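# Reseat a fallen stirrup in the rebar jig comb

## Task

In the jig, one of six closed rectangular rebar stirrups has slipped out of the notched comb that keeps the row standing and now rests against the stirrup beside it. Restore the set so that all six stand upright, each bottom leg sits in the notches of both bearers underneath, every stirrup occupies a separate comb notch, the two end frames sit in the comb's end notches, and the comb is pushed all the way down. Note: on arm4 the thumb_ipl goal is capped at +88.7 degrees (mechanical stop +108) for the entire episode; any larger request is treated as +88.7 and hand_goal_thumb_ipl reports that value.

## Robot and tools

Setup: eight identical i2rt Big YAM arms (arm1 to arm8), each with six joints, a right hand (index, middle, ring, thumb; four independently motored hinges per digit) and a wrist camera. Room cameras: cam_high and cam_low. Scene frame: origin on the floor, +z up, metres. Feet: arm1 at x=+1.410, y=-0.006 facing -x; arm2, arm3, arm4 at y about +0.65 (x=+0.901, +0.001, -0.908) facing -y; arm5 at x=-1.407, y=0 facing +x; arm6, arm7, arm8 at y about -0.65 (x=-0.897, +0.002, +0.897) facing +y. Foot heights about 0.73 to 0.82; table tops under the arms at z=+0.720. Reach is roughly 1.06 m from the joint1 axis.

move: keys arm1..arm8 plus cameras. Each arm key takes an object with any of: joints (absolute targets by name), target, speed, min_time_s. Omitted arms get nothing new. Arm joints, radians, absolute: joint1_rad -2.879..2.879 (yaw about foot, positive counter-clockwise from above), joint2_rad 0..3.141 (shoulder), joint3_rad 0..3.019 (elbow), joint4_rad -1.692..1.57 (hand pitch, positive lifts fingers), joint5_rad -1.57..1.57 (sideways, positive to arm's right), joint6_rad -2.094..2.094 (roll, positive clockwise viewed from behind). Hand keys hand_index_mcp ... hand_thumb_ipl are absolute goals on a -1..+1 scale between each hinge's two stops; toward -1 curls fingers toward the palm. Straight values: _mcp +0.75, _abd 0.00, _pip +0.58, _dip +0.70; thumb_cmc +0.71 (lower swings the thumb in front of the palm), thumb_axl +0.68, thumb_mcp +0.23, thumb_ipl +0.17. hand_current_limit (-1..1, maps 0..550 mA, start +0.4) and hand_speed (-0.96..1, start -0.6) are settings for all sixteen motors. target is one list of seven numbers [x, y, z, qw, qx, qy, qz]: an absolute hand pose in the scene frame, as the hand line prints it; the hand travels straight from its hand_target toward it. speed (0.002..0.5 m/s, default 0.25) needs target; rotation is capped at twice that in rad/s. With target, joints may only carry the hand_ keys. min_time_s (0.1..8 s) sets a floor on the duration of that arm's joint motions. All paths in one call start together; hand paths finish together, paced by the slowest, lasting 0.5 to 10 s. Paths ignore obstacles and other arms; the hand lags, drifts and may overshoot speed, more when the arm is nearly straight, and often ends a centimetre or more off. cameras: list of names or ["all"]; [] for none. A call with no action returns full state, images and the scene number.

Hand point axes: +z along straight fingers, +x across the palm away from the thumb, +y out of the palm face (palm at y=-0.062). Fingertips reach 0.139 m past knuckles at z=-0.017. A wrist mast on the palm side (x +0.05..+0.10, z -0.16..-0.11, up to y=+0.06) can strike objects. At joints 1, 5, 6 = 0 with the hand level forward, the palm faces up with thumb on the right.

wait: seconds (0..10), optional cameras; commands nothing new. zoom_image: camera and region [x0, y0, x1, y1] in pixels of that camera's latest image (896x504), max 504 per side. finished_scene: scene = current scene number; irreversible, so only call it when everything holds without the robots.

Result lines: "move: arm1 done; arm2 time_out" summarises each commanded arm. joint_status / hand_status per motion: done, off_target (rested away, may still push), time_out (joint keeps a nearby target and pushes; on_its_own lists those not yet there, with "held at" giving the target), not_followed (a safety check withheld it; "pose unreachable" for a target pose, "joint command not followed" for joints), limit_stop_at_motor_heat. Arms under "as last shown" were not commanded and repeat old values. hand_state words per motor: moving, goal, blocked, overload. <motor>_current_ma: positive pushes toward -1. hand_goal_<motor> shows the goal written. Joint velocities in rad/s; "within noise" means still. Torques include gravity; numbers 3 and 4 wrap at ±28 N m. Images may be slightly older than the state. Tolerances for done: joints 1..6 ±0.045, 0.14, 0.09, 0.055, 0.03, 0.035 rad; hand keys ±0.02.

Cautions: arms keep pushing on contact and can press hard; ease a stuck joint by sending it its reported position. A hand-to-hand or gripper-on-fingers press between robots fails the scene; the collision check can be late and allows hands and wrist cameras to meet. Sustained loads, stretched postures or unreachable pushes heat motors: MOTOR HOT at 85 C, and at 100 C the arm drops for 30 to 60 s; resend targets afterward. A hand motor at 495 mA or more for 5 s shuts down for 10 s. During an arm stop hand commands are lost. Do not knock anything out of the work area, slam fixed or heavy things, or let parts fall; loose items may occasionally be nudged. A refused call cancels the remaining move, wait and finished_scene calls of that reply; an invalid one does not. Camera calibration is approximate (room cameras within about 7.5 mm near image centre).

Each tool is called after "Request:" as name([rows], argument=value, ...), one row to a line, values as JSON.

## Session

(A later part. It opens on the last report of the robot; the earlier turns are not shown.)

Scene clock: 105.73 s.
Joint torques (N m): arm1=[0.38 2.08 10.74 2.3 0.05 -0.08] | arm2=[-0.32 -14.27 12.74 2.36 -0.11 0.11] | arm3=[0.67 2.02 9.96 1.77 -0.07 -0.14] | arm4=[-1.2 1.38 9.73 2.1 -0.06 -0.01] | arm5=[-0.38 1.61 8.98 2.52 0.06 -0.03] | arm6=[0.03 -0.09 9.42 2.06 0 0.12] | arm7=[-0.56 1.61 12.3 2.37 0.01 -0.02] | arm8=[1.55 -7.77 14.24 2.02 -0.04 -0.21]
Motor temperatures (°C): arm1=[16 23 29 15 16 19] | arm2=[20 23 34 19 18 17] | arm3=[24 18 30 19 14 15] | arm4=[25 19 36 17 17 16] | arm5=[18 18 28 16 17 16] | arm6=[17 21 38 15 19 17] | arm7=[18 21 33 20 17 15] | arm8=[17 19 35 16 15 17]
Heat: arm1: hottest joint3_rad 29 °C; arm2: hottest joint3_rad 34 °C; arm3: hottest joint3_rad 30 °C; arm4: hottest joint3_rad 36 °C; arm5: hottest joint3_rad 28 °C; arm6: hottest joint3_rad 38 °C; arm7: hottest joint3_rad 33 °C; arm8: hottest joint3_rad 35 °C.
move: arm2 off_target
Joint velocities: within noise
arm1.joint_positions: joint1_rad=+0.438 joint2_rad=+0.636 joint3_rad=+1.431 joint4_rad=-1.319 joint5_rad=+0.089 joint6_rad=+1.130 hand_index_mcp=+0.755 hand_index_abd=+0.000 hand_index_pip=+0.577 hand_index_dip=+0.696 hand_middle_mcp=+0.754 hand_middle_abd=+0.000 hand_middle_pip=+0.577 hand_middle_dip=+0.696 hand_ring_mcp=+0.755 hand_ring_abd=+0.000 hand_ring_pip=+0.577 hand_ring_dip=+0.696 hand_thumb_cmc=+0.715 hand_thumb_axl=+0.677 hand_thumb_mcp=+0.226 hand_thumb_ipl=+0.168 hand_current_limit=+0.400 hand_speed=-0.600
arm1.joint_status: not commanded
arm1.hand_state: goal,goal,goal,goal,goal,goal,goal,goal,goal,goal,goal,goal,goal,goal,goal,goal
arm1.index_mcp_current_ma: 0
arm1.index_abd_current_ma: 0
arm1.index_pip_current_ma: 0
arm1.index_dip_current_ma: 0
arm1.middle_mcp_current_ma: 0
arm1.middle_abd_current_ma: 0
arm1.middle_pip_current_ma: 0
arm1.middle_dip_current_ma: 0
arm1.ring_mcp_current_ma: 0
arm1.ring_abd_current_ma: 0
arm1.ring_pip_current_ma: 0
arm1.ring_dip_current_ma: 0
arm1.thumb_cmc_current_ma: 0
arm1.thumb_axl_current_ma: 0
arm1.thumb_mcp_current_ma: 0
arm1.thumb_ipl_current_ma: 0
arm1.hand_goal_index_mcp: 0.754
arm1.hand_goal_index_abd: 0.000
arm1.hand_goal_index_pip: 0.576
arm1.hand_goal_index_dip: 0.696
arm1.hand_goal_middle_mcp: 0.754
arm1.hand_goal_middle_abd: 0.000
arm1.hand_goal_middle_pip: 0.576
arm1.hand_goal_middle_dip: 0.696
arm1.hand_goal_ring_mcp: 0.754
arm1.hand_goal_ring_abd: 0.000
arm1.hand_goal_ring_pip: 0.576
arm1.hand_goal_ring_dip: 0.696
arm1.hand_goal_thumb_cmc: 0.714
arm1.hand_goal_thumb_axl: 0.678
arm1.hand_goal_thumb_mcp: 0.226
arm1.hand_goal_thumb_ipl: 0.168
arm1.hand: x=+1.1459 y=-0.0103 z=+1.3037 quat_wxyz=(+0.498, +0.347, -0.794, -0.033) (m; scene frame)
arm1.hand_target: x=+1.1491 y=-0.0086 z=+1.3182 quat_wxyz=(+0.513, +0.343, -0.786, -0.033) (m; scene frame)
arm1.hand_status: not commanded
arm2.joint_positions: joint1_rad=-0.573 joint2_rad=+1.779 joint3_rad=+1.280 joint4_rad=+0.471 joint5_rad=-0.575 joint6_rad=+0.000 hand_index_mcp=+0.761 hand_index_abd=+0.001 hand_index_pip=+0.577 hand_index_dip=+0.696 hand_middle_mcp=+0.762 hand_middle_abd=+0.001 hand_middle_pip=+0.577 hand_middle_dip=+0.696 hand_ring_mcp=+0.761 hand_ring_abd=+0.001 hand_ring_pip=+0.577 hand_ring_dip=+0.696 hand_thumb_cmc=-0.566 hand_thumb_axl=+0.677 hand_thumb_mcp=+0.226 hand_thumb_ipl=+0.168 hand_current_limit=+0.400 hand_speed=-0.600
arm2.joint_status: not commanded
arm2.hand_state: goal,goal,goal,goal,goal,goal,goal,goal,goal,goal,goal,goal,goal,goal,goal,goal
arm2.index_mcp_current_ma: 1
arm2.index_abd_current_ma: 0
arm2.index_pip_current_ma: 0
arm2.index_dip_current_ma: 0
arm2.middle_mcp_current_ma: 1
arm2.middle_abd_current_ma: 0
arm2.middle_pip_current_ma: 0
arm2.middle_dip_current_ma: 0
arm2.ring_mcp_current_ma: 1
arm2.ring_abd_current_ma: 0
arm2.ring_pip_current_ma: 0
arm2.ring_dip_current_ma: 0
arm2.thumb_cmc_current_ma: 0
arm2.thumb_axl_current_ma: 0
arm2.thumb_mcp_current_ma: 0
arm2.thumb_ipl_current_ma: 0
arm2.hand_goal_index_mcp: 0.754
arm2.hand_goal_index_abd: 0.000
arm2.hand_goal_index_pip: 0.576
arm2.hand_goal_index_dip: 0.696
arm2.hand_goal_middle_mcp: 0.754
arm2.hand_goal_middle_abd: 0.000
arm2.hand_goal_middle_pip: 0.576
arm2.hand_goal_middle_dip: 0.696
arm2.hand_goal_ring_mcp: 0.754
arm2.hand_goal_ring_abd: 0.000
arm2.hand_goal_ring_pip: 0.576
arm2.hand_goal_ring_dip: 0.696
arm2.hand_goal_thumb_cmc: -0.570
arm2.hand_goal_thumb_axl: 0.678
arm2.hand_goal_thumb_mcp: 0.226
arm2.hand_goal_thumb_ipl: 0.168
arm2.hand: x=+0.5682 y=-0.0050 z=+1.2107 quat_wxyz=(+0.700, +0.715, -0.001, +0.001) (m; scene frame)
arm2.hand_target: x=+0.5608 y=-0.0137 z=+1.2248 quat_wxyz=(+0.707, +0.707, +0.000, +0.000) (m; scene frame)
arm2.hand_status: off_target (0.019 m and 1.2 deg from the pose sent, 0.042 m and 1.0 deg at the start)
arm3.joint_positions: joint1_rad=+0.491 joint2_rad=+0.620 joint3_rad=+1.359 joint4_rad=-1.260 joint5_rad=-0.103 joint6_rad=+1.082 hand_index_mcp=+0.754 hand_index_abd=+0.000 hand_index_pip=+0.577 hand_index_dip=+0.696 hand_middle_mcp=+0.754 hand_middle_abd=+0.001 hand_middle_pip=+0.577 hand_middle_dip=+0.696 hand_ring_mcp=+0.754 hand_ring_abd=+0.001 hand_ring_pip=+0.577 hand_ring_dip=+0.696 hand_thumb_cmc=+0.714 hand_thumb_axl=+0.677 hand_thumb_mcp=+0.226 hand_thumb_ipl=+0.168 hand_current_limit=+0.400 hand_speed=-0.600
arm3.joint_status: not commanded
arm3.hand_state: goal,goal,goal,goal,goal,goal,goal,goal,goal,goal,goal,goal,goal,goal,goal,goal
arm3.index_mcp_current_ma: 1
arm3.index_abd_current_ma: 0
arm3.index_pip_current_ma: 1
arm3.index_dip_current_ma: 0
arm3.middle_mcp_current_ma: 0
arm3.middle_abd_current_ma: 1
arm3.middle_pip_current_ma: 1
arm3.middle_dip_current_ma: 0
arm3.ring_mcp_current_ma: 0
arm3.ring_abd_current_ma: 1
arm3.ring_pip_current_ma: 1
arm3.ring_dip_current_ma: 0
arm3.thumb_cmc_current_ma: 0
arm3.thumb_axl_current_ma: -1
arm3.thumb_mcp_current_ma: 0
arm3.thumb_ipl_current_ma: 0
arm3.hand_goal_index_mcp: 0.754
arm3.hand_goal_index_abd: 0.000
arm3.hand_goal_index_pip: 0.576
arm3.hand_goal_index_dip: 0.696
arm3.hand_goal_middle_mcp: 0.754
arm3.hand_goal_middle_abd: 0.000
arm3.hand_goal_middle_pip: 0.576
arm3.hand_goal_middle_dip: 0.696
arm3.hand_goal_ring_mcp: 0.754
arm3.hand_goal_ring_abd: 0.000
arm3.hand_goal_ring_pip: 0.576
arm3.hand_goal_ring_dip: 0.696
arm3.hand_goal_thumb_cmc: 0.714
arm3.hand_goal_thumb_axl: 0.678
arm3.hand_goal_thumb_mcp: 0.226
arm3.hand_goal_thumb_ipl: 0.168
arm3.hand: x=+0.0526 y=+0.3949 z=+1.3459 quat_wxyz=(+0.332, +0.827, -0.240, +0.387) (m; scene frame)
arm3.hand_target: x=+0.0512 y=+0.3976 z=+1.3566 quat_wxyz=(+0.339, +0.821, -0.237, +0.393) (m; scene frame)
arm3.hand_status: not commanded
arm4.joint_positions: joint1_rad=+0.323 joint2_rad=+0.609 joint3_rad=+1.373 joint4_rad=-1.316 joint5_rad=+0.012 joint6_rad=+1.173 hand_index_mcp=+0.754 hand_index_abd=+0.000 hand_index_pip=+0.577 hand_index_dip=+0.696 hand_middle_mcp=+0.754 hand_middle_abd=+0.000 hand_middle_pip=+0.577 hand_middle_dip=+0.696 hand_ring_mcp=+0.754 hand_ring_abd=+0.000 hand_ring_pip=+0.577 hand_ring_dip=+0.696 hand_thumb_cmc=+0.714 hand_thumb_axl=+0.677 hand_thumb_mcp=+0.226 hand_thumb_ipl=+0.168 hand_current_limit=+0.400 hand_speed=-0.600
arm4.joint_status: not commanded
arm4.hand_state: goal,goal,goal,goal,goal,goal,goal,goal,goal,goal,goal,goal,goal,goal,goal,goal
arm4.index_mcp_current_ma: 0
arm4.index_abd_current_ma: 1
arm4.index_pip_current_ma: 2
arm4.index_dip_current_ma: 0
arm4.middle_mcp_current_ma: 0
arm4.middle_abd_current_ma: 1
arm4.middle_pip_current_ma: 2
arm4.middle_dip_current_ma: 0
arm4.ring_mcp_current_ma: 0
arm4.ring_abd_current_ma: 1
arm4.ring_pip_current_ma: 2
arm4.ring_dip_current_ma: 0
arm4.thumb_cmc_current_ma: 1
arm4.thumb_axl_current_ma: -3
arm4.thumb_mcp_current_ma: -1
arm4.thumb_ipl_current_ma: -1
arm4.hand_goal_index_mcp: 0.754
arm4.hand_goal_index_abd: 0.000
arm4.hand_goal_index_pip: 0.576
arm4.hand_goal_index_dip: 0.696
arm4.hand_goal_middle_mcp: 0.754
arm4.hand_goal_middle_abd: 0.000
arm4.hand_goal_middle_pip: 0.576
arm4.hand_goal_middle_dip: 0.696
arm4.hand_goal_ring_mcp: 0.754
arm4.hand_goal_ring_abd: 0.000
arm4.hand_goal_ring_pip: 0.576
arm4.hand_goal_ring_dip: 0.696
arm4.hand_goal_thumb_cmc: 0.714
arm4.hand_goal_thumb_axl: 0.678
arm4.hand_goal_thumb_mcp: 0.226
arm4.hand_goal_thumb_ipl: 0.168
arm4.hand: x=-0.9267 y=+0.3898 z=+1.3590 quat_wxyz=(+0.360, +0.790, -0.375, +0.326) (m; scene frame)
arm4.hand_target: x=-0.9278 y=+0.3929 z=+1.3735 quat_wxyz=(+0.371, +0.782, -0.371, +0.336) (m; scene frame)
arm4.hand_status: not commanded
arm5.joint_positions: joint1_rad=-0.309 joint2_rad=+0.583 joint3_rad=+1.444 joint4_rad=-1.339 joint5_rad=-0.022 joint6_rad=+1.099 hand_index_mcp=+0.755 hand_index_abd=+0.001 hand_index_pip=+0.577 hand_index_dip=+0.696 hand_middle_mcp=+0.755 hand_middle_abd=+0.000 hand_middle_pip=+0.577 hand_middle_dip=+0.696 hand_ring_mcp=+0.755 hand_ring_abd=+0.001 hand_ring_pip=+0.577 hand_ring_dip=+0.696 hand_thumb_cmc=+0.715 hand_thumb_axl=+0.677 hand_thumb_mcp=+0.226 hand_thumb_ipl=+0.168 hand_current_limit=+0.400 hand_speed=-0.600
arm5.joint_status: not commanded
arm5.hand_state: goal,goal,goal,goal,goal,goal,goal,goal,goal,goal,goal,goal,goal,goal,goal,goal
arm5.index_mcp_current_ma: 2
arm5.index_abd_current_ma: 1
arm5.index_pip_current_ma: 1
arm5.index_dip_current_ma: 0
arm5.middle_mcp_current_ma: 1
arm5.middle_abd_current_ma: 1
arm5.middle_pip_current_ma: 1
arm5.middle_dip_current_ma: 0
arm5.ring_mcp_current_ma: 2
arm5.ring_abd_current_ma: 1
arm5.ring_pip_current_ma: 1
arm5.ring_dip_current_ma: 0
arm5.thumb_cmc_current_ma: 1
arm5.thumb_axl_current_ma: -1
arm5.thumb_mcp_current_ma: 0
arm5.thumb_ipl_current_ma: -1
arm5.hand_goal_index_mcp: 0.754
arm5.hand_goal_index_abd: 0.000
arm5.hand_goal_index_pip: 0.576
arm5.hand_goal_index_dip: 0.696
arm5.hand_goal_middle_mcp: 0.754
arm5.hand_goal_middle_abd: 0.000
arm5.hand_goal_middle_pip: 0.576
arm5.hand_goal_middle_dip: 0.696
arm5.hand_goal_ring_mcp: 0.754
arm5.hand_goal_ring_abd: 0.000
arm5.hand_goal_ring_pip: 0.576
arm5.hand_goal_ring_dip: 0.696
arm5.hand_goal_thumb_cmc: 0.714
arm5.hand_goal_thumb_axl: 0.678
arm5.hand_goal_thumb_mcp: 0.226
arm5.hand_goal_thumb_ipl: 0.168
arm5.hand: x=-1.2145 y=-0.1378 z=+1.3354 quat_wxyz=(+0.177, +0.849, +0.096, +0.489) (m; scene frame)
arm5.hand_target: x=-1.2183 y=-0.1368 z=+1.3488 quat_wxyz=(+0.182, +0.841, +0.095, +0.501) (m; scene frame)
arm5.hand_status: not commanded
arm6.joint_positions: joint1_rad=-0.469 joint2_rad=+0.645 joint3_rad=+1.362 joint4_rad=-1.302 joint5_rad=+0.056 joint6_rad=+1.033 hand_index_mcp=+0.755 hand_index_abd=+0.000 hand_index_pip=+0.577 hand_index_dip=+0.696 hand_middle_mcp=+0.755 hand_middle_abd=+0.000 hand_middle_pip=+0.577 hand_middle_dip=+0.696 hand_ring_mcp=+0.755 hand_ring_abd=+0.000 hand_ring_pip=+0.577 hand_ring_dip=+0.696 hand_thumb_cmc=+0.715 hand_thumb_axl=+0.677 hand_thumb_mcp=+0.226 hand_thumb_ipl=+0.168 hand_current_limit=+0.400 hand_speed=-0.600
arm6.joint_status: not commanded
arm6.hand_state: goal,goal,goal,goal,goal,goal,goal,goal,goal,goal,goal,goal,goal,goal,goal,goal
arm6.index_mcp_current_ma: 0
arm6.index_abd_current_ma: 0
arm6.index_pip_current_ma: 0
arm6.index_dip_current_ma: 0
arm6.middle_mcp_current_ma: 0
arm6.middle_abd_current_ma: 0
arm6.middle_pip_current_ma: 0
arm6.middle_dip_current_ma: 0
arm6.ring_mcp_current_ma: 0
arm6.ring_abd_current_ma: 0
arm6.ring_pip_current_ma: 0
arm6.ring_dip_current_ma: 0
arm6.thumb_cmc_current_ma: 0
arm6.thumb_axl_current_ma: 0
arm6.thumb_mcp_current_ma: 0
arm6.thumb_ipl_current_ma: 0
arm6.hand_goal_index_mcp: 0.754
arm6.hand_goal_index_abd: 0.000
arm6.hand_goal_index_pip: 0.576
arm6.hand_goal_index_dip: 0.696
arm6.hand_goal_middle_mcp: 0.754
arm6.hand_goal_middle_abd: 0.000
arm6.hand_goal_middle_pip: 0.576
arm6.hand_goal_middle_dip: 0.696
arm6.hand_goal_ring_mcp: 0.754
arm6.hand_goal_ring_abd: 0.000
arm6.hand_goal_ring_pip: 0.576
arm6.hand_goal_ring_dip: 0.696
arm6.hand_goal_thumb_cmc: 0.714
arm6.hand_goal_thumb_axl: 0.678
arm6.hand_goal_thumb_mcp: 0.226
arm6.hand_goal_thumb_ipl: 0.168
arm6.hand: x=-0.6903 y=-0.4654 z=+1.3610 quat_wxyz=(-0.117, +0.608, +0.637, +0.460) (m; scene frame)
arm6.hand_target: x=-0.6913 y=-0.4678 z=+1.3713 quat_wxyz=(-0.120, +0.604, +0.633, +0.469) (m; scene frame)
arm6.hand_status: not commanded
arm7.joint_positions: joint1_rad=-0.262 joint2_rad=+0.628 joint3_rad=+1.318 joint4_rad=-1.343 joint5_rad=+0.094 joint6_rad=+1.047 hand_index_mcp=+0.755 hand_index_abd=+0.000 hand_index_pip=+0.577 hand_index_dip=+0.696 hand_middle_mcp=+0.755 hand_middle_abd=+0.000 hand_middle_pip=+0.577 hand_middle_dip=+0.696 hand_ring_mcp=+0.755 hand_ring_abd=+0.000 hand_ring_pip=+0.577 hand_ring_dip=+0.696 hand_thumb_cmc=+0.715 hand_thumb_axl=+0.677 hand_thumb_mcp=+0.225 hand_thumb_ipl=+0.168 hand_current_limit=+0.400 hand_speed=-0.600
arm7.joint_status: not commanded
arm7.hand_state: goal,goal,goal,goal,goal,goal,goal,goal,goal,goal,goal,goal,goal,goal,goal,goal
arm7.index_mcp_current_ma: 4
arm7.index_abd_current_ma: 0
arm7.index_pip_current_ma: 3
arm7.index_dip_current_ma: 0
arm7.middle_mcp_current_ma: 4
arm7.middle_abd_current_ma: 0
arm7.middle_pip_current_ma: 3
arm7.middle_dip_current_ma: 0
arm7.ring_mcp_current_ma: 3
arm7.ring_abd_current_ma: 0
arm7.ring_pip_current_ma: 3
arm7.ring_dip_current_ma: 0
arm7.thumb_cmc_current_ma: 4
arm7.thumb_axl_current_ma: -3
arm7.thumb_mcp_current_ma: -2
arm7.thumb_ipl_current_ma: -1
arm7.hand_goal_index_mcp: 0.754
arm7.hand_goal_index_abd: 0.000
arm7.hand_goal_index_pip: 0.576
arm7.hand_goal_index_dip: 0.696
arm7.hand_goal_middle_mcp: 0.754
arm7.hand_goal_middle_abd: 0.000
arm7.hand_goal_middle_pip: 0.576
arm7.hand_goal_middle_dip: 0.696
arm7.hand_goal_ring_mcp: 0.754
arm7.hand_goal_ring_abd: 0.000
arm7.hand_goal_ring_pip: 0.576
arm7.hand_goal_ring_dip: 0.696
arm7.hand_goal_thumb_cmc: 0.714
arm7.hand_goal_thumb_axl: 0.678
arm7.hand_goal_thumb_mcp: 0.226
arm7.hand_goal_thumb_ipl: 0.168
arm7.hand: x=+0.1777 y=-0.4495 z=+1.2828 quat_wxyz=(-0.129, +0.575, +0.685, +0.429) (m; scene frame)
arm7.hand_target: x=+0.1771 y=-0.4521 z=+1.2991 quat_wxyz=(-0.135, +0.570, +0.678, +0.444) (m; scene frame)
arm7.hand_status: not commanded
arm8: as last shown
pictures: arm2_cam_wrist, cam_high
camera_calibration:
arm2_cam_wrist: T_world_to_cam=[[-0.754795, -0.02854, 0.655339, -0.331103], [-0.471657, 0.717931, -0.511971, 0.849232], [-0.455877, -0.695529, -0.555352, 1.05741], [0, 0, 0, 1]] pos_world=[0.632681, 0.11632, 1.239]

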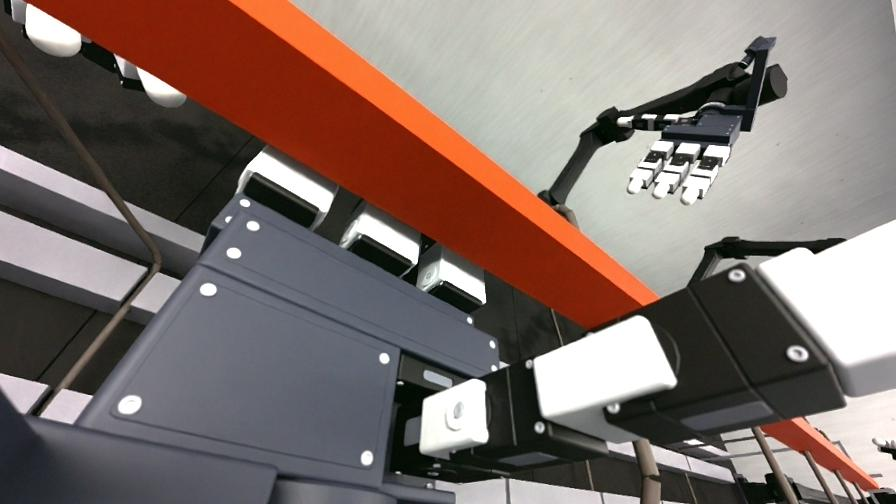

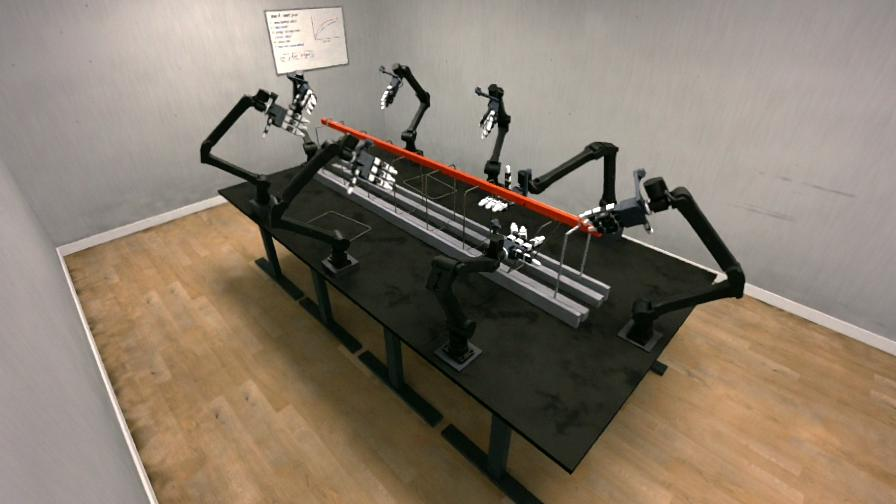

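Request:
move(arm2={"target": [0.556, -0.015, 1.24, 0.7071, 0.7071, 0.0, 0.0], "speed": 0.08}, cameras=["arm2_cam_wrist", "cam_high", "arm8_cam_wrist"])

Request:
zoom_image(camera="cam_high", region=[440, 150, 640, 330])

Request:
zoom_image(camera="arm8_cam_wrist", region=[480, 0, 896, 300])

Scene clock: 108.17 s.
Joint torques (N m): arm1=[0.85 1.67 10.76 2.25 0.07 -0.05] | arm2=[-0.85 -15.27 12.96 2.36 -0.11 0.11] | arm3=[0.73 2.02 9.96 1.78 -0.07 -0.14] | arm4=[-0.85 1.67 9.43 1.85 -0.09 -0.08] | arm5=[-0.32 1.61 8.96 2.51 0.06 -0.03] | arm6=[-0.03 -0.09 9.42 2.07 0.01 0.12] | arm7=[-0.62 1.79 12.29 2.36 0 -0.04] | arm8=[1.61 -7.71 14.23 2.04 -0.03 -0.21]
Motor temperatures (°C): arm1=[16 23 29 15 16 19] | arm2=[20 23 34 19 18 17] | arm3=[24 18 30 19 14 15] | arm4=[25 19 36 17 17 16] | arm5=[18 18 28 16 17 16] | arm6=[17 21 38 15 19 17] | arm7=[18 21 33 20 17 15] | arm8=[17 19 36 16 15 17]
Heat: arm1: hottest joint3_rad 29 °C; arm2: hottest joint3_rad 34 °C; arm3: hottest joint3_rad 30 °C; arm4: hottest joint3_rad 36 °C; arm5: hottest joint3_rad 28 °C; arm6: hottest joint3_rad 38 °C; arm7: hottest joint3_rad 33 °C; arm8: hottest joint3_rad 36 °C.
move: arm2 off_target
Joint velocities: within noise
arm1, arm3, arm4, arm5, arm6, arm7, arm8: as last shown
arm2.joint_positions: joint1_rad=-0.573 joint2_rad=+1.779 joint3_rad=+1.304 joint4_rad=+0.433 joint5_rad=-0.581 joint6_rad=+0.000 hand_index_mcp=+0.761 hand_index_abd=+0.001 hand_index_pip=+0.577 hand_index_dip=+0.696 hand_middle_mcp=+0.762 hand_middle_abd=+0.001 hand_middle_pip=+0.577 hand_middle_dip=+0.696 hand_ring_mcp=+0.761 hand_ring_abd=+0.001 hand_ring_pip=+0.577 hand_ring_dip=+0.696 hand_thumb_cmc=-0.566 hand_thumb_axl=+0.677 hand_thumb_mcp=+0.226 hand_thumb_ipl=+0.168 hand_current_limit=+0.400 hand_speed=-0.600
arm2.joint_status: not commanded
arm2.hand_state: goal,goal,goal,goal,goal,goal,goal,goal,goal,goal,goal,goal,goal,goal,goal,goal
arm2.index_mcp_current_ma: 1
arm2.index_abd_current_ma: 0
arm2.index_pip_current_ma: 0
arm2.index_dip_current_ma: 0
arm2.middle_mcp_current_ma: 1
arm2.middle_abd_current_ma: 0
arm2.middle_pip_current_ma: 0
arm2.middle_dip_current_ma: 0
arm2.ring_mcp_current_ma: 1
arm2.ring_abd_current_ma: 0
arm2.ring_pip_current_ma: 0
arm2.ring_dip_current_ma: 0
arm2.thumb_cmc_current_ma: 0
arm2.thumb_axl_current_ma: 0
arm2.thumb_mcp_current_ma: 0
arm2.thumb_ipl_current_ma: 0
arm2.hand_goal_index_mcp: 0.754
arm2.hand_goal_index_abd: 0.000
arm2.hand_goal_index_pip: 0.576
arm2.hand_goal_index_dip: 0.696
arm2.hand_goal_middle_mcp: 0.754
arm2.hand_goal_middle_abd: 0.000
arm2.hand_goal_middle_pip: 0.576
arm2.hand_goal_middle_dip: 0.696
arm2.hand_goal_ring_mcp: 0.754
arm2.hand_goal_ring_abd: 0.000
arm2.hand_goal_ring_pip: 0.576
arm2.hand_goal_ring_dip: 0.696
arm2.hand_goal_thumb_cmc: -0.570
arm2.hand_goal_thumb_axl: 0.678
arm2.hand_goal_thumb_mcp: 0.226
arm2.hand_goal_thumb_ipl: 0.168
arm2.hand: x=+0.5665 y=-0.0095 z=+1.2153 quat_wxyz=(+0.695, +0.719, -0.002, +0.006) (m; scene frame)
arm2.hand_target: x=+0.5571 y=-0.0132 z=+1.2397 quat_wxyz=(+0.707, +0.707, +0.000, +0.000) (m; scene frame)
arm2.hand_status: off_target (0.027 m and 2.0 deg from the pose sent, 0.033 m and 1.2 deg at the start)
pictures: arm2_cam_wrist, arm8_cam_wrist, cam_high
camera_calibration:
arm2_cam_wrist: T_world_to_cam=[[-0.759695, -0.0407495, 0.649001, -0.325145], [-0.471963, 0.721121, -0.507183, 0.848454], [-0.447341, -0.691609, -0.567065, 1.06546], [0, 0, 0, 1]] pos_world=[0.630052, 0.111794, 1.24553]
arm8_cam_wrist: T_world_to_cam=[[0.785843, 0.0915683, 0.611609, -1.29415], [0.464623, -0.740106, -0.486178, -0.000892083], [0.408137, 0.666227, -0.624152, 0.57409], [0, 0, 0, 1]] pos_world=[0.783105, -0.264632, 1.1494]

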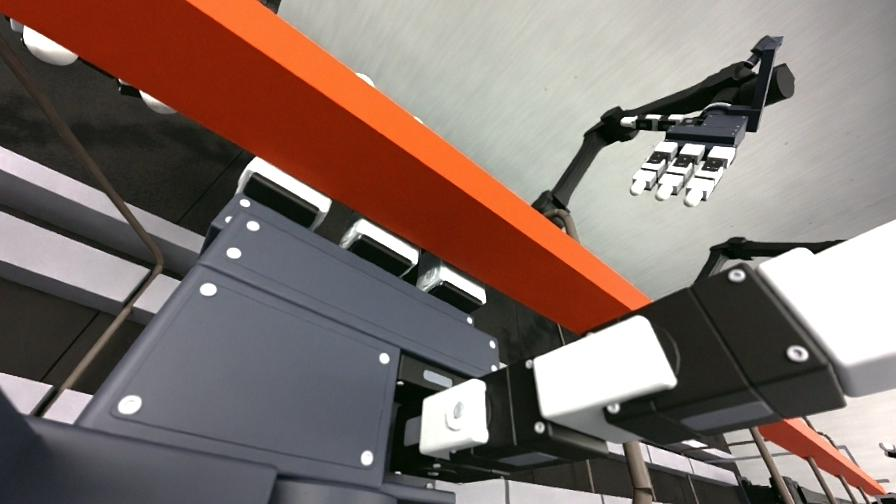

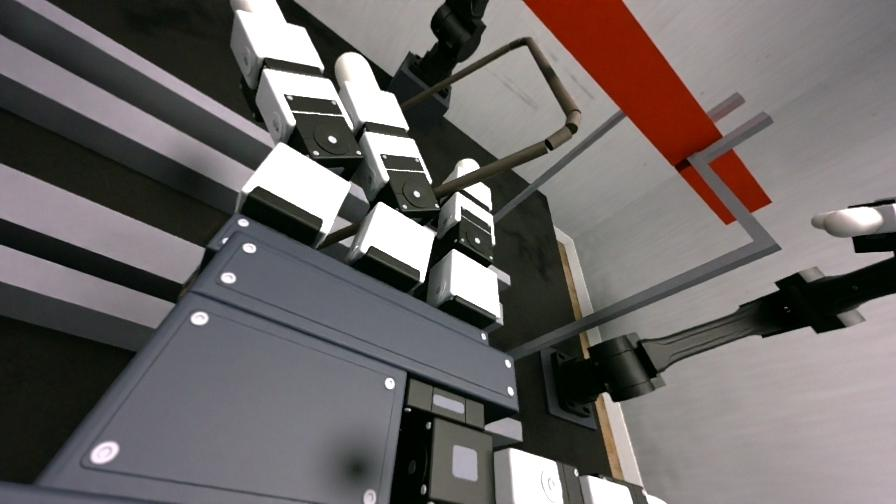

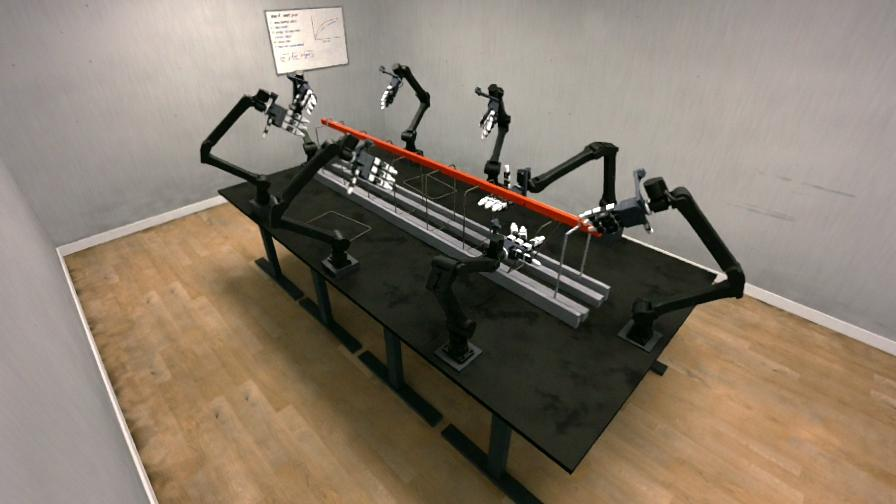

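Scaled by 2.520.

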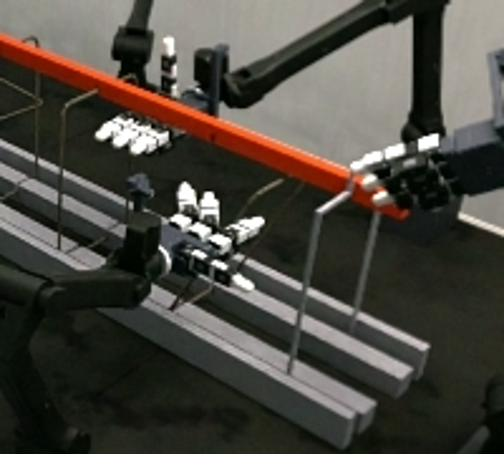

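Scaled by 1.212.

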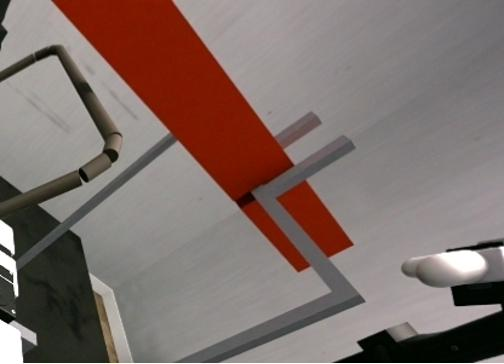

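Request:
move(arm2={"target": [0.556, -0.015, 1.258, 0.7071, 0.7071, 0.0, 0.0], "speed": 0.08}, cameras=["arm2_cam_wrist", "arm8_cam_wrist"])

Request:
zoom_image(camera="arm8_cam_wrist", region=[480, 0, 896, 300])

Request:
zoom_image(camera="arm2_cam_wrist", region=[560, 340, 896, 504])

Scene clock: 109.70 s.
Joint torques (N m): arm1=[1.55 1.67 10.95 2.28 0.05 -0.07] | arm2=[-0.85 -16.73 13.38 2.39 -0.11 0.11] | arm3=[0.67 2.02 9.95 1.78 -0.07 -0.14] | arm4=[-1.03 1.9 9.55 1.89 -0.12 -0.04] | arm5=[-0.32 1.61 8.96 2.51 0.06 -0.03] | arm6=[-0.03 -0.15 9.4 2.07 0 0.12] | arm7=[-0.56 1.49 12.26 2.43 0.02 -0.02] | arm8=[1.73 -7.65 14.26 2.04 -0.03 -0.2]
Motor temperatures (°C): arm1=[16 23 29 15 16 19] | arm2=[20 23 35 19 18 17] | arm3=[24 18 31 19 14 15] | arm4=[25 19 36 17 17 16] | arm5=[18 18 28 16 17 16] | arm6=[17 21 38 15 19 17] | arm7=[18 21 33 20 17 15] | arm8=[17 19 36 16 15 17]
Heat: arm1: hottest joint3_rad 29 °C; arm2: hottest joint3_rad 35 °C; arm3: hottest joint3_rad 31 °C; arm4: hottest joint3_rad 36 °C; arm5: hottest joint3_rad 28 °C; arm6: hottest joint3_rad 38 °C; arm7: hottest joint3_rad 33 °C; arm8: hottest joint3_rad 36 °C.
move: arm2 off_target
Joint velocities: within noise
arm1, arm3, arm4, arm5, arm6, arm7, arm8: as last shown
arm2.joint_positions: joint1_rad=-0.573 joint2_rad=+1.779 joint3_rad=+1.320 joint4_rad=+0.389 joint5_rad=-0.582 joint6_rad=+0.000 hand_index_mcp=+0.761 hand_index_abd=+0.001 hand_index_pip=+0.577 hand_index_dip=+0.696 hand_middle_mcp=+0.762 hand_middle_abd=+0.001 hand_middle_pip=+0.577 hand_middle_dip=+0.696 hand_ring_mcp=+0.761 hand_ring_abd=+0.001 hand_ring_pip=+0.577 hand_ring_dip=+0.696 hand_thumb_cmc=-0.567 hand_thumb_axl=+0.677 hand_thumb_mcp=+0.226 hand_thumb_ipl=+0.168 hand_current_limit=+0.400 hand_speed=-0.600
arm2.joint_status: not commanded
arm2.hand_state: goal,goal,goal,goal,goal,goal,goal,goal,goal,goal,goal,goal,goal,goal,goal,goal
arm2.index_mcp_current_ma: 1
arm2.index_abd_current_ma: 0
arm2.index_pip_current_ma: 0
arm2.index_dip_current_ma: 0
arm2.middle_mcp_current_ma: 1
arm2.middle_abd_current_ma: 0
arm2.middle_pip_current_ma: 0
arm2.middle_dip_current_ma: 0
arm2.ring_mcp_current_ma: 1
arm2.ring_abd_current_ma: 0
arm2.ring_pip_current_ma: 0
arm2.ring_dip_current_ma: 0
arm2.thumb_cmc_current_ma: 0
arm2.thumb_axl_current_ma: 0
arm2.thumb_mcp_current_ma: 0
arm2.thumb_ipl_current_ma: 0
arm2.hand_goal_index_mcp: 0.754
arm2.hand_goal_index_abd: 0.000
arm2.hand_goal_index_pip: 0.576
arm2.hand_goal_index_dip: 0.696
arm2.hand_goal_middle_mcp: 0.754
arm2.hand_goal_middle_abd: 0.000
arm2.hand_goal_middle_pip: 0.576
arm2.hand_goal_middle_dip: 0.696
arm2.hand_goal_ring_mcp: 0.754
arm2.hand_goal_ring_abd: 0.000
arm2.hand_goal_ring_pip: 0.576
arm2.hand_goal_ring_dip: 0.696
arm2.hand_goal_thumb_cmc: -0.570
arm2.hand_goal_thumb_axl: 0.678
arm2.hand_goal_thumb_mcp: 0.226
arm2.hand_goal_thumb_ipl: 0.168
arm2.hand: x=+0.5641 y=-0.0135 z=+1.2142 quat_wxyz=(+0.687, +0.727, -0.007, +0.012) (m; scene frame)
arm2.hand_target: x=+0.5579 y=-0.0121 z=+1.2573 quat_wxyz=(+0.707, +0.707, +0.000, +0.000) (m; scene frame)
arm2.hand_status: off_target (0.045 m and 3.6 deg from the pose sent, 0.044 m and 2.0 deg at the start)
pictures: arm2_cam_wrist, arm8_cam_wrist
camera_calibration:
arm2_cam_wrist: T_world_to_cam=[[-0.769402, -0.0563952, 0.636271, -0.305774], [-0.464949, 0.732464, -0.497312, 0.833836], [-0.438, -0.678466, -0.58978, 1.08352], [0, 0, 0, 1]] pos_world=[0.627011, 0.107133, 1.24827]
arm8_cam_wrist: T_world_to_cam=[[0.785843, 0.0915683, 0.611609, -1.29415], [0.464623, -0.740106, -0.486178, -0.000892083], [0.408137, 0.666227, -0.624152, 0.57409], [0, 0, 0, 1]] pos_world=[0.783105, -0.264632, 1.1494]

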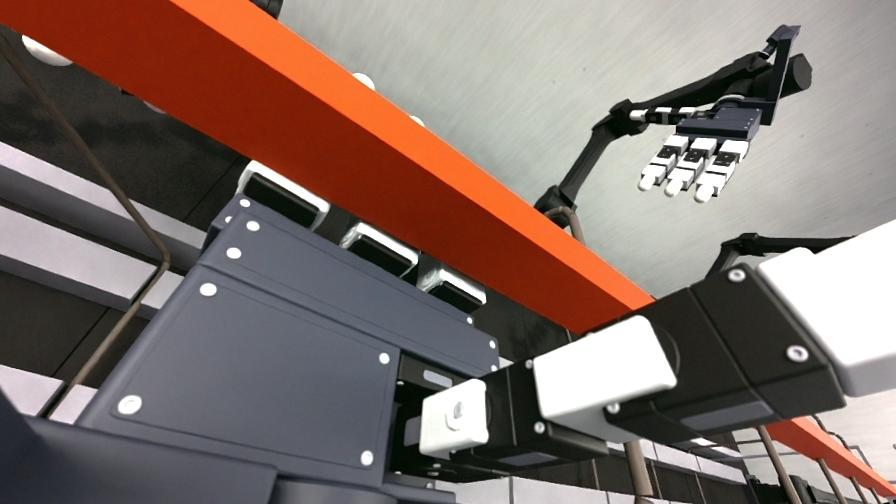

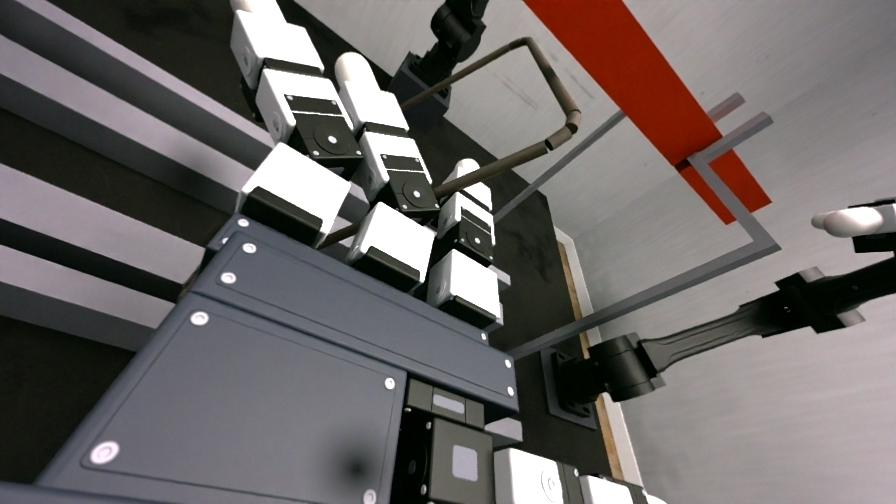

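Scaled by 1.212.

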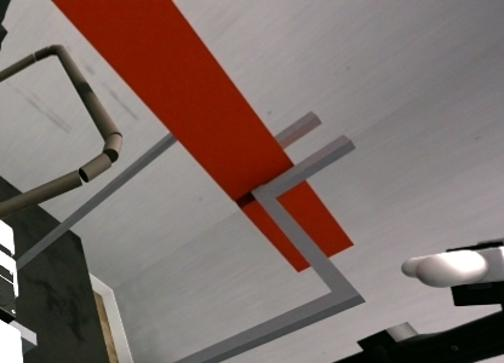

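Scaled by 1.500.

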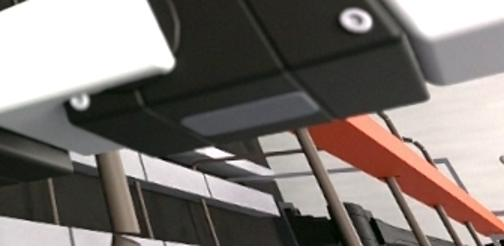

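Request:
move(arm2={"target": [0.556, -0.008, 1.273, 0.7071, 0.7071, 0.0, 0.0], "speed": 0.08}, cameras=["arm2_cam_wrist", "arm8_cam_wrist"])

Request:
zoom_image(camera="arm8_cam_wrist", region=[480, 0, 896, 300])

Scene clock: 111.80 s.
Joint torques (N m): arm1=[1.9 1.32 10.7 2.37 0.04 -0.07] | arm2=[-1.32 -18.02 13.42 2.62 -0.26 0.1] | arm3=[0.67 2.08 9.95 1.77 -0.07 -0.14] | arm4=[-0.91 1.32 9.94 1.84 -0.03 -0.04] | arm5=[-0.32 1.61 8.96 2.51 0.06 -0.03] | arm6=[0.03 -0.09 9.42 2.07 0.01 0.13] | arm7=[-0.44 1.44 12.36 2.41 0.01 -0.03] | arm8=[1.55 -7.82 14.24 2.03 -0.03 -0.2]
Motor temperatures (°C): arm1=[16 23 29 15 16 19] | arm2=[20 24 35 19 18 17] | arm3=[24 18 31 19 14 15] | arm4=[25 19 36 17 17 16] | arm5=[17 18 28 16 17 16] | arm6=[17 21 38 15 19 17] | arm7=[18 21 33 20 17 15] | arm8=[17 19 36 16 15 17]
Heat: arm1: hottest joint3_rad 29 °C; arm2: hottest joint3_rad 35 °C; arm3: hottest joint3_rad 31 °C; arm4: hottest joint3_rad 36 °C; arm5: hottest joint3_rad 28 °C; arm6: hottest joint3_rad 38 °C; arm7: hottest joint3_rad 33 °C; arm8: hottest joint3_rad 36 °C.
move: arm2 off_target
Joint velocities: within noise
arm1, arm3, arm4, arm5, arm6, arm7, arm8: as last shown
arm2.joint_positions: joint1_rad=-0.573 joint2_rad=+1.769 joint3_rad=+1.320 joint4_rad=+0.355 joint5_rad=-0.585 joint6_rad=+0.000 hand_index_mcp=+0.761 hand_index_abd=+0.001 hand_index_pip=+0.577 hand_index_dip=+0.696 hand_middle_mcp=+0.762 hand_middle_abd=+0.001 hand_middle_pip=+0.577 hand_middle_dip=+0.696 hand_ring_mcp=+0.761 hand_ring_abd=+0.001 hand_ring_pip=+0.577 hand_ring_dip=+0.696 hand_thumb_cmc=-0.567 hand_thumb_axl=+0.677 hand_thumb_mcp=+0.226 hand_thumb_ipl=+0.168 hand_current_limit=+0.400 hand_speed=-0.600
arm2.joint_status: not commanded
arm2.hand_state: goal,goal,goal,goal,goal,goal,goal,goal,goal,goal,goal,goal,goal,goal,goal,goal
arm2.index_mcp_current_ma: 1
arm2.index_abd_current_ma: 0
arm2.index_pip_current_ma: 0
arm2.index_dip_current_ma: 0
arm2.middle_mcp_current_ma: 1
arm2.middle_abd_current_ma: 0
arm2.middle_pip_current_ma: 0
arm2.middle_dip_current_ma: 0
arm2.ring_mcp_current_ma: 1
arm2.ring_abd_current_ma: 0
arm2.ring_pip_current_ma: 0
arm2.ring_dip_current_ma: 0
arm2.thumb_cmc_current_ma: 0
arm2.thumb_axl_current_ma: 0
arm2.thumb_mcp_current_ma: 0
arm2.thumb_ipl_current_ma: 0
arm2.hand_goal_index_mcp: 0.754
arm2.hand_goal_index_abd: 0.000
arm2.hand_goal_index_pip: 0.576
arm2.hand_goal_index_dip: 0.696
arm2.hand_goal_middle_mcp: 0.754
arm2.hand_goal_middle_abd: 0.000
arm2.hand_goal_middle_pip: 0.576
arm2.hand_goal_middle_dip: 0.696
arm2.hand_goal_ring_mcp: 0.754
arm2.hand_goal_ring_abd: 0.000
arm2.hand_goal_ring_pip: 0.576
arm2.hand_goal_ring_dip: 0.696
arm2.hand_goal_thumb_cmc: -0.570
arm2.hand_goal_thumb_axl: 0.678
arm2.hand_goal_thumb_mcp: 0.226
arm2.hand_goal_thumb_ipl: 0.168
arm2.hand: x=+0.5649 y=-0.0133 z=+1.2135 quat_wxyz=(+0.679, +0.733, -0.011, +0.018) (m; scene frame)
arm2.hand_target: x=+0.5586 y=-0.0045 z=+1.2718 quat_wxyz=(+0.707, +0.707, +0.000, +0.000) (m; scene frame)
arm2.hand_status: off_target (0.060 m and 5.0 deg from the pose sent, 0.060 m and 3.6 deg at the start)
pictures: arm2_cam_wrist, arm8_cam_wrist
camera_calibration:
arm2_cam_wrist: T_world_to_cam=[[-0.77762, -0.0715279, 0.624652, -0.28613], [-0.46075, 0.740834, -0.488749, 0.821025], [-0.427804, -0.667869, -0.609044, 1.1014], [0, 0, 0, 1]] pos_world=[0.62697, 0.106882, 1.25081]
arm8_cam_wrist: T_world_to_cam=[[0.785843, 0.0915683, 0.611609, -1.29415], [0.464623, -0.740106, -0.486178, -0.000892083], [0.408137, 0.666227, -0.624152, 0.57409], [0, 0, 0, 1]] pos_world=[0.783105, -0.264632, 1.1494]

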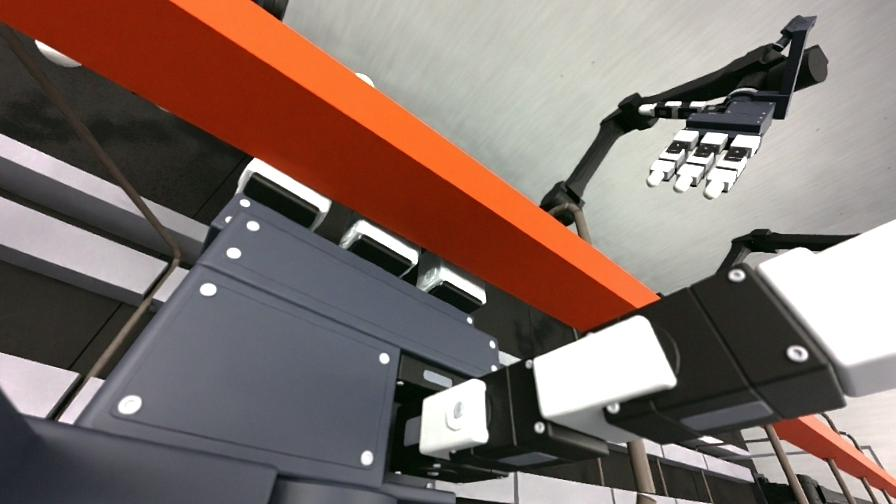

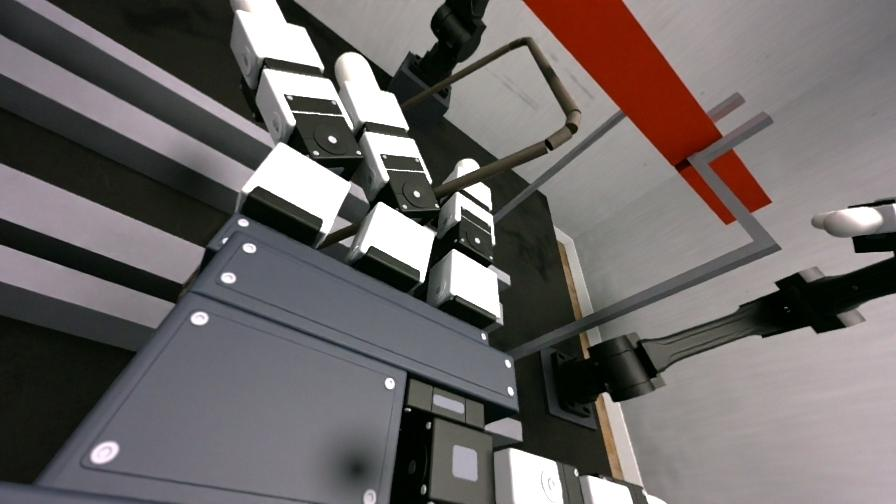

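Scaled by 1.212.

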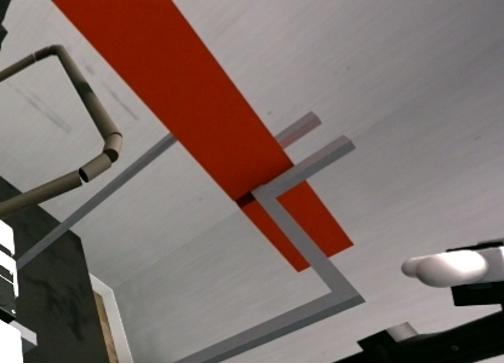

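Request:
move(arm2={"joints": {"joint4_rad": 0.45}, "min_time_s": 1.0}, cameras=["arm2_cam_wrist", "arm8_cam_wrist"])

Request:
zoom_image(camera="arm8_cam_wrist", region=[480, 0, 896, 300])

Scene clock: 114.33 s.
Joint torques (N m): arm1=[1.08 1.61 10.73 2.22 0.1 -0.06] | arm2=[-1.26 -18.02 13.38 4.72 -0.12 0.27] | arm3=[0.73 2.02 9.95 1.78 -0.07 -0.14] | arm4=[-0.21 2.14 9.54 1.76 -0.06 -0.1] | arm5=[-0.32 1.55 8.96 2.52 0.06 -0.03] | arm6=[-0.03 -0.15 9.4 2.09 0 0.12] | arm7=[-0.44 1.55 12.29 2.36 0 -0.03] | arm8=[1.61 -7.77 14.22 2.06 -0.03 -0.21]
Motor temperatures (°C): arm1=[16 23 29 15 16 19] | arm2=[20 24 36 19 18 17] | arm3=[24 18 31 19 14 15] | arm4=[25 19 36 17 17 16] | arm5=[17 18 29 16 17 16] | arm6=[17 21 38 15 19 17] | arm7=[18 21 33 20 17 15] | arm8=[17 19 37 16 15 17]
Heat: arm1: hottest joint3_rad 29 °C; arm2: hottest joint3_rad 36 °C; arm3: hottest joint3_rad 31 °C; arm4: hottest joint3_rad 36 °C; arm5: hottest joint3_rad 29 °C; arm6: hottest joint3_rad 38 °C; arm7: hottest joint3_rad 33 °C; arm8: hottest joint3_rad 37 °C.
move: arm2 done
Joint velocities: within noise
arm1, arm3, arm4, arm5, arm6, arm7, arm8: as last shown
arm2.joint_positions: joint1_rad=-0.573 joint2_rad=+1.769 joint3_rad=+1.320 joint4_rad=+0.404 joint5_rad=-0.588 joint6_rad=-0.015 hand_index_mcp=+0.761 hand_index_abd=+0.001 hand_index_pip=+0.577 hand_index_dip=+0.696 hand_middle_mcp=+0.762 hand_middle_abd=+0.001 hand_middle_pip=+0.577 hand_middle_dip=+0.696 hand_ring_mcp=+0.763 hand_ring_abd=+0.001 hand_ring_pip=+0.577 hand_ring_dip=+0.696 hand_thumb_cmc=-0.567 hand_thumb_axl=+0.677 hand_thumb_mcp=+0.226 hand_thumb_ipl=+0.168 hand_current_limit=+0.400 hand_speed=-0.600
arm2.joint_status: all done
arm2.hand_state: goal,goal,goal,goal,goal,goal,goal,goal,goal,goal,goal,goal,goal,goal,goal,goal
arm2.index_mcp_current_ma: 1
arm2.index_abd_current_ma: 0
arm2.index_pip_current_ma: 0
arm2.index_dip_current_ma: 0
arm2.middle_mcp_current_ma: 1
arm2.middle_abd_current_ma: 0
arm2.middle_pip_current_ma: 0
arm2.middle_dip_current_ma: 0
arm2.ring_mcp_current_ma: 2
arm2.ring_abd_current_ma: 0
arm2.ring_pip_current_ma: 0
arm2.ring_dip_current_ma: 0
arm2.thumb_cmc_current_ma: 0
arm2.thumb_axl_current_ma: 0
arm2.thumb_mcp_current_ma: 0
arm2.thumb_ipl_current_ma: 0
arm2.hand_goal_index_mcp: 0.754
arm2.hand_goal_index_abd: 0.000
arm2.hand_goal_index_pip: 0.576
arm2.hand_goal_index_dip: 0.696
arm2.hand_goal_middle_mcp: 0.754
arm2.hand_goal_middle_abd: 0.000
arm2.hand_goal_middle_pip: 0.576
arm2.hand_goal_middle_dip: 0.696
arm2.hand_goal_ring_mcp: 0.754
arm2.hand_goal_ring_abd: 0.000
arm2.hand_goal_ring_pip: 0.576
arm2.hand_goal_ring_dip: 0.696
arm2.hand_goal_thumb_cmc: -0.570
arm2.hand_goal_thumb_axl: 0.678
arm2.hand_goal_thumb_mcp: 0.226
arm2.hand_goal_thumb_ipl: 0.168
arm2.hand: x=+0.5683 y=-0.0104 z=+1.2255 quat_wxyz=(+0.695, +0.719, +0.005, +0.003) (m; scene frame)
arm2.hand_target: x=+0.5638 y=+0.0033 z=+1.2937 quat_wxyz=(+0.735, +0.678, +0.020, -0.019) (m; scene frame)
arm2.hand_status: not commanded
pictures: arm2_cam_wrist, arm8_cam_wrist
camera_calibration:
arm2_cam_wrist: T_world_to_cam=[[-0.750271, -0.0473259, 0.659435, -0.348615], [-0.484, 0.718789, -0.499085, 0.851977], [-0.450375, -0.693616, -0.562192, 1.06728], [0, 0, 0, 1]] pos_world=[0.631479, 0.111395, 1.25512]
arm8_cam_wrist: T_world_to_cam=[[0.785843, 0.0915683, 0.611609, -1.29415], [0.464623, -0.740106, -0.486178, -0.000892083], [0.408137, 0.666227, -0.624152, 0.57409], [0, 0, 0, 1]] pos_world=[0.783105, -0.264632, 1.1494]

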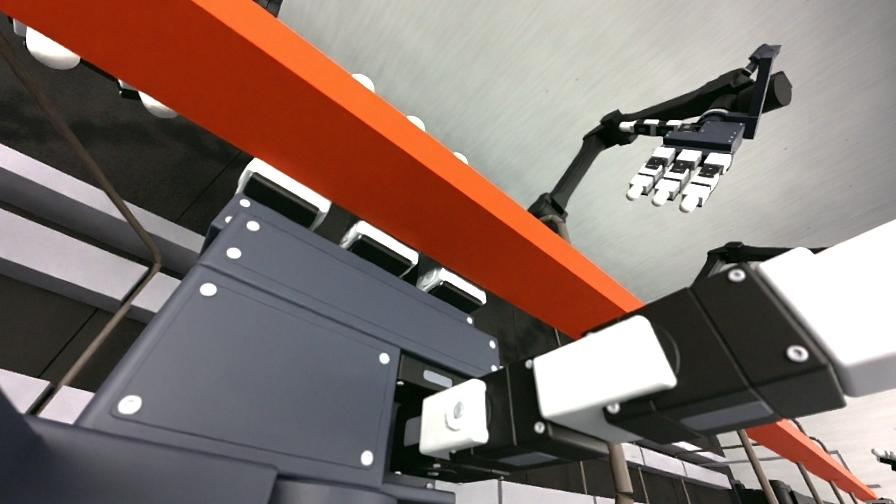

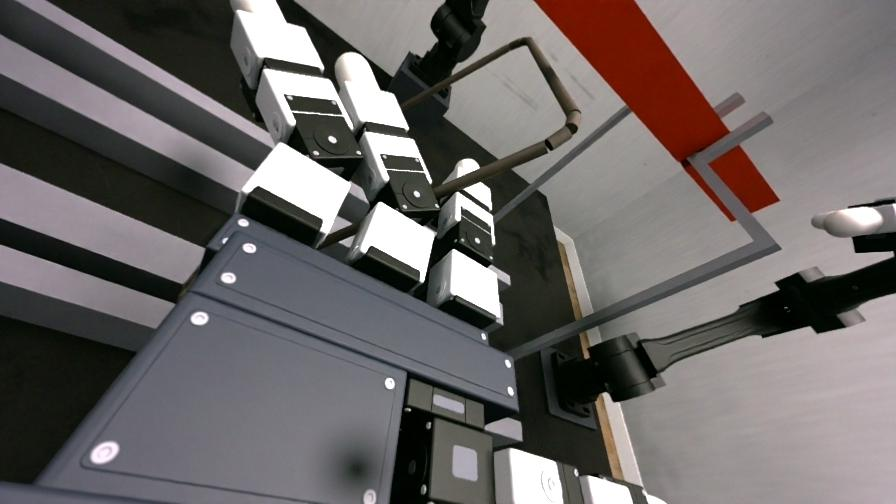

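Scaled by 1.212.

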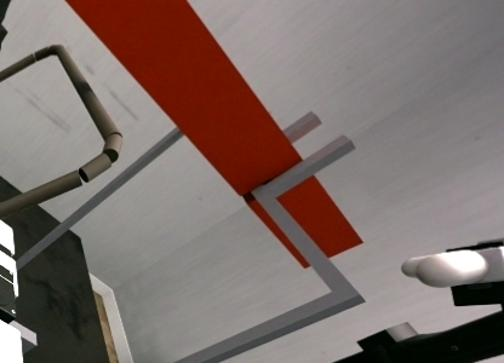

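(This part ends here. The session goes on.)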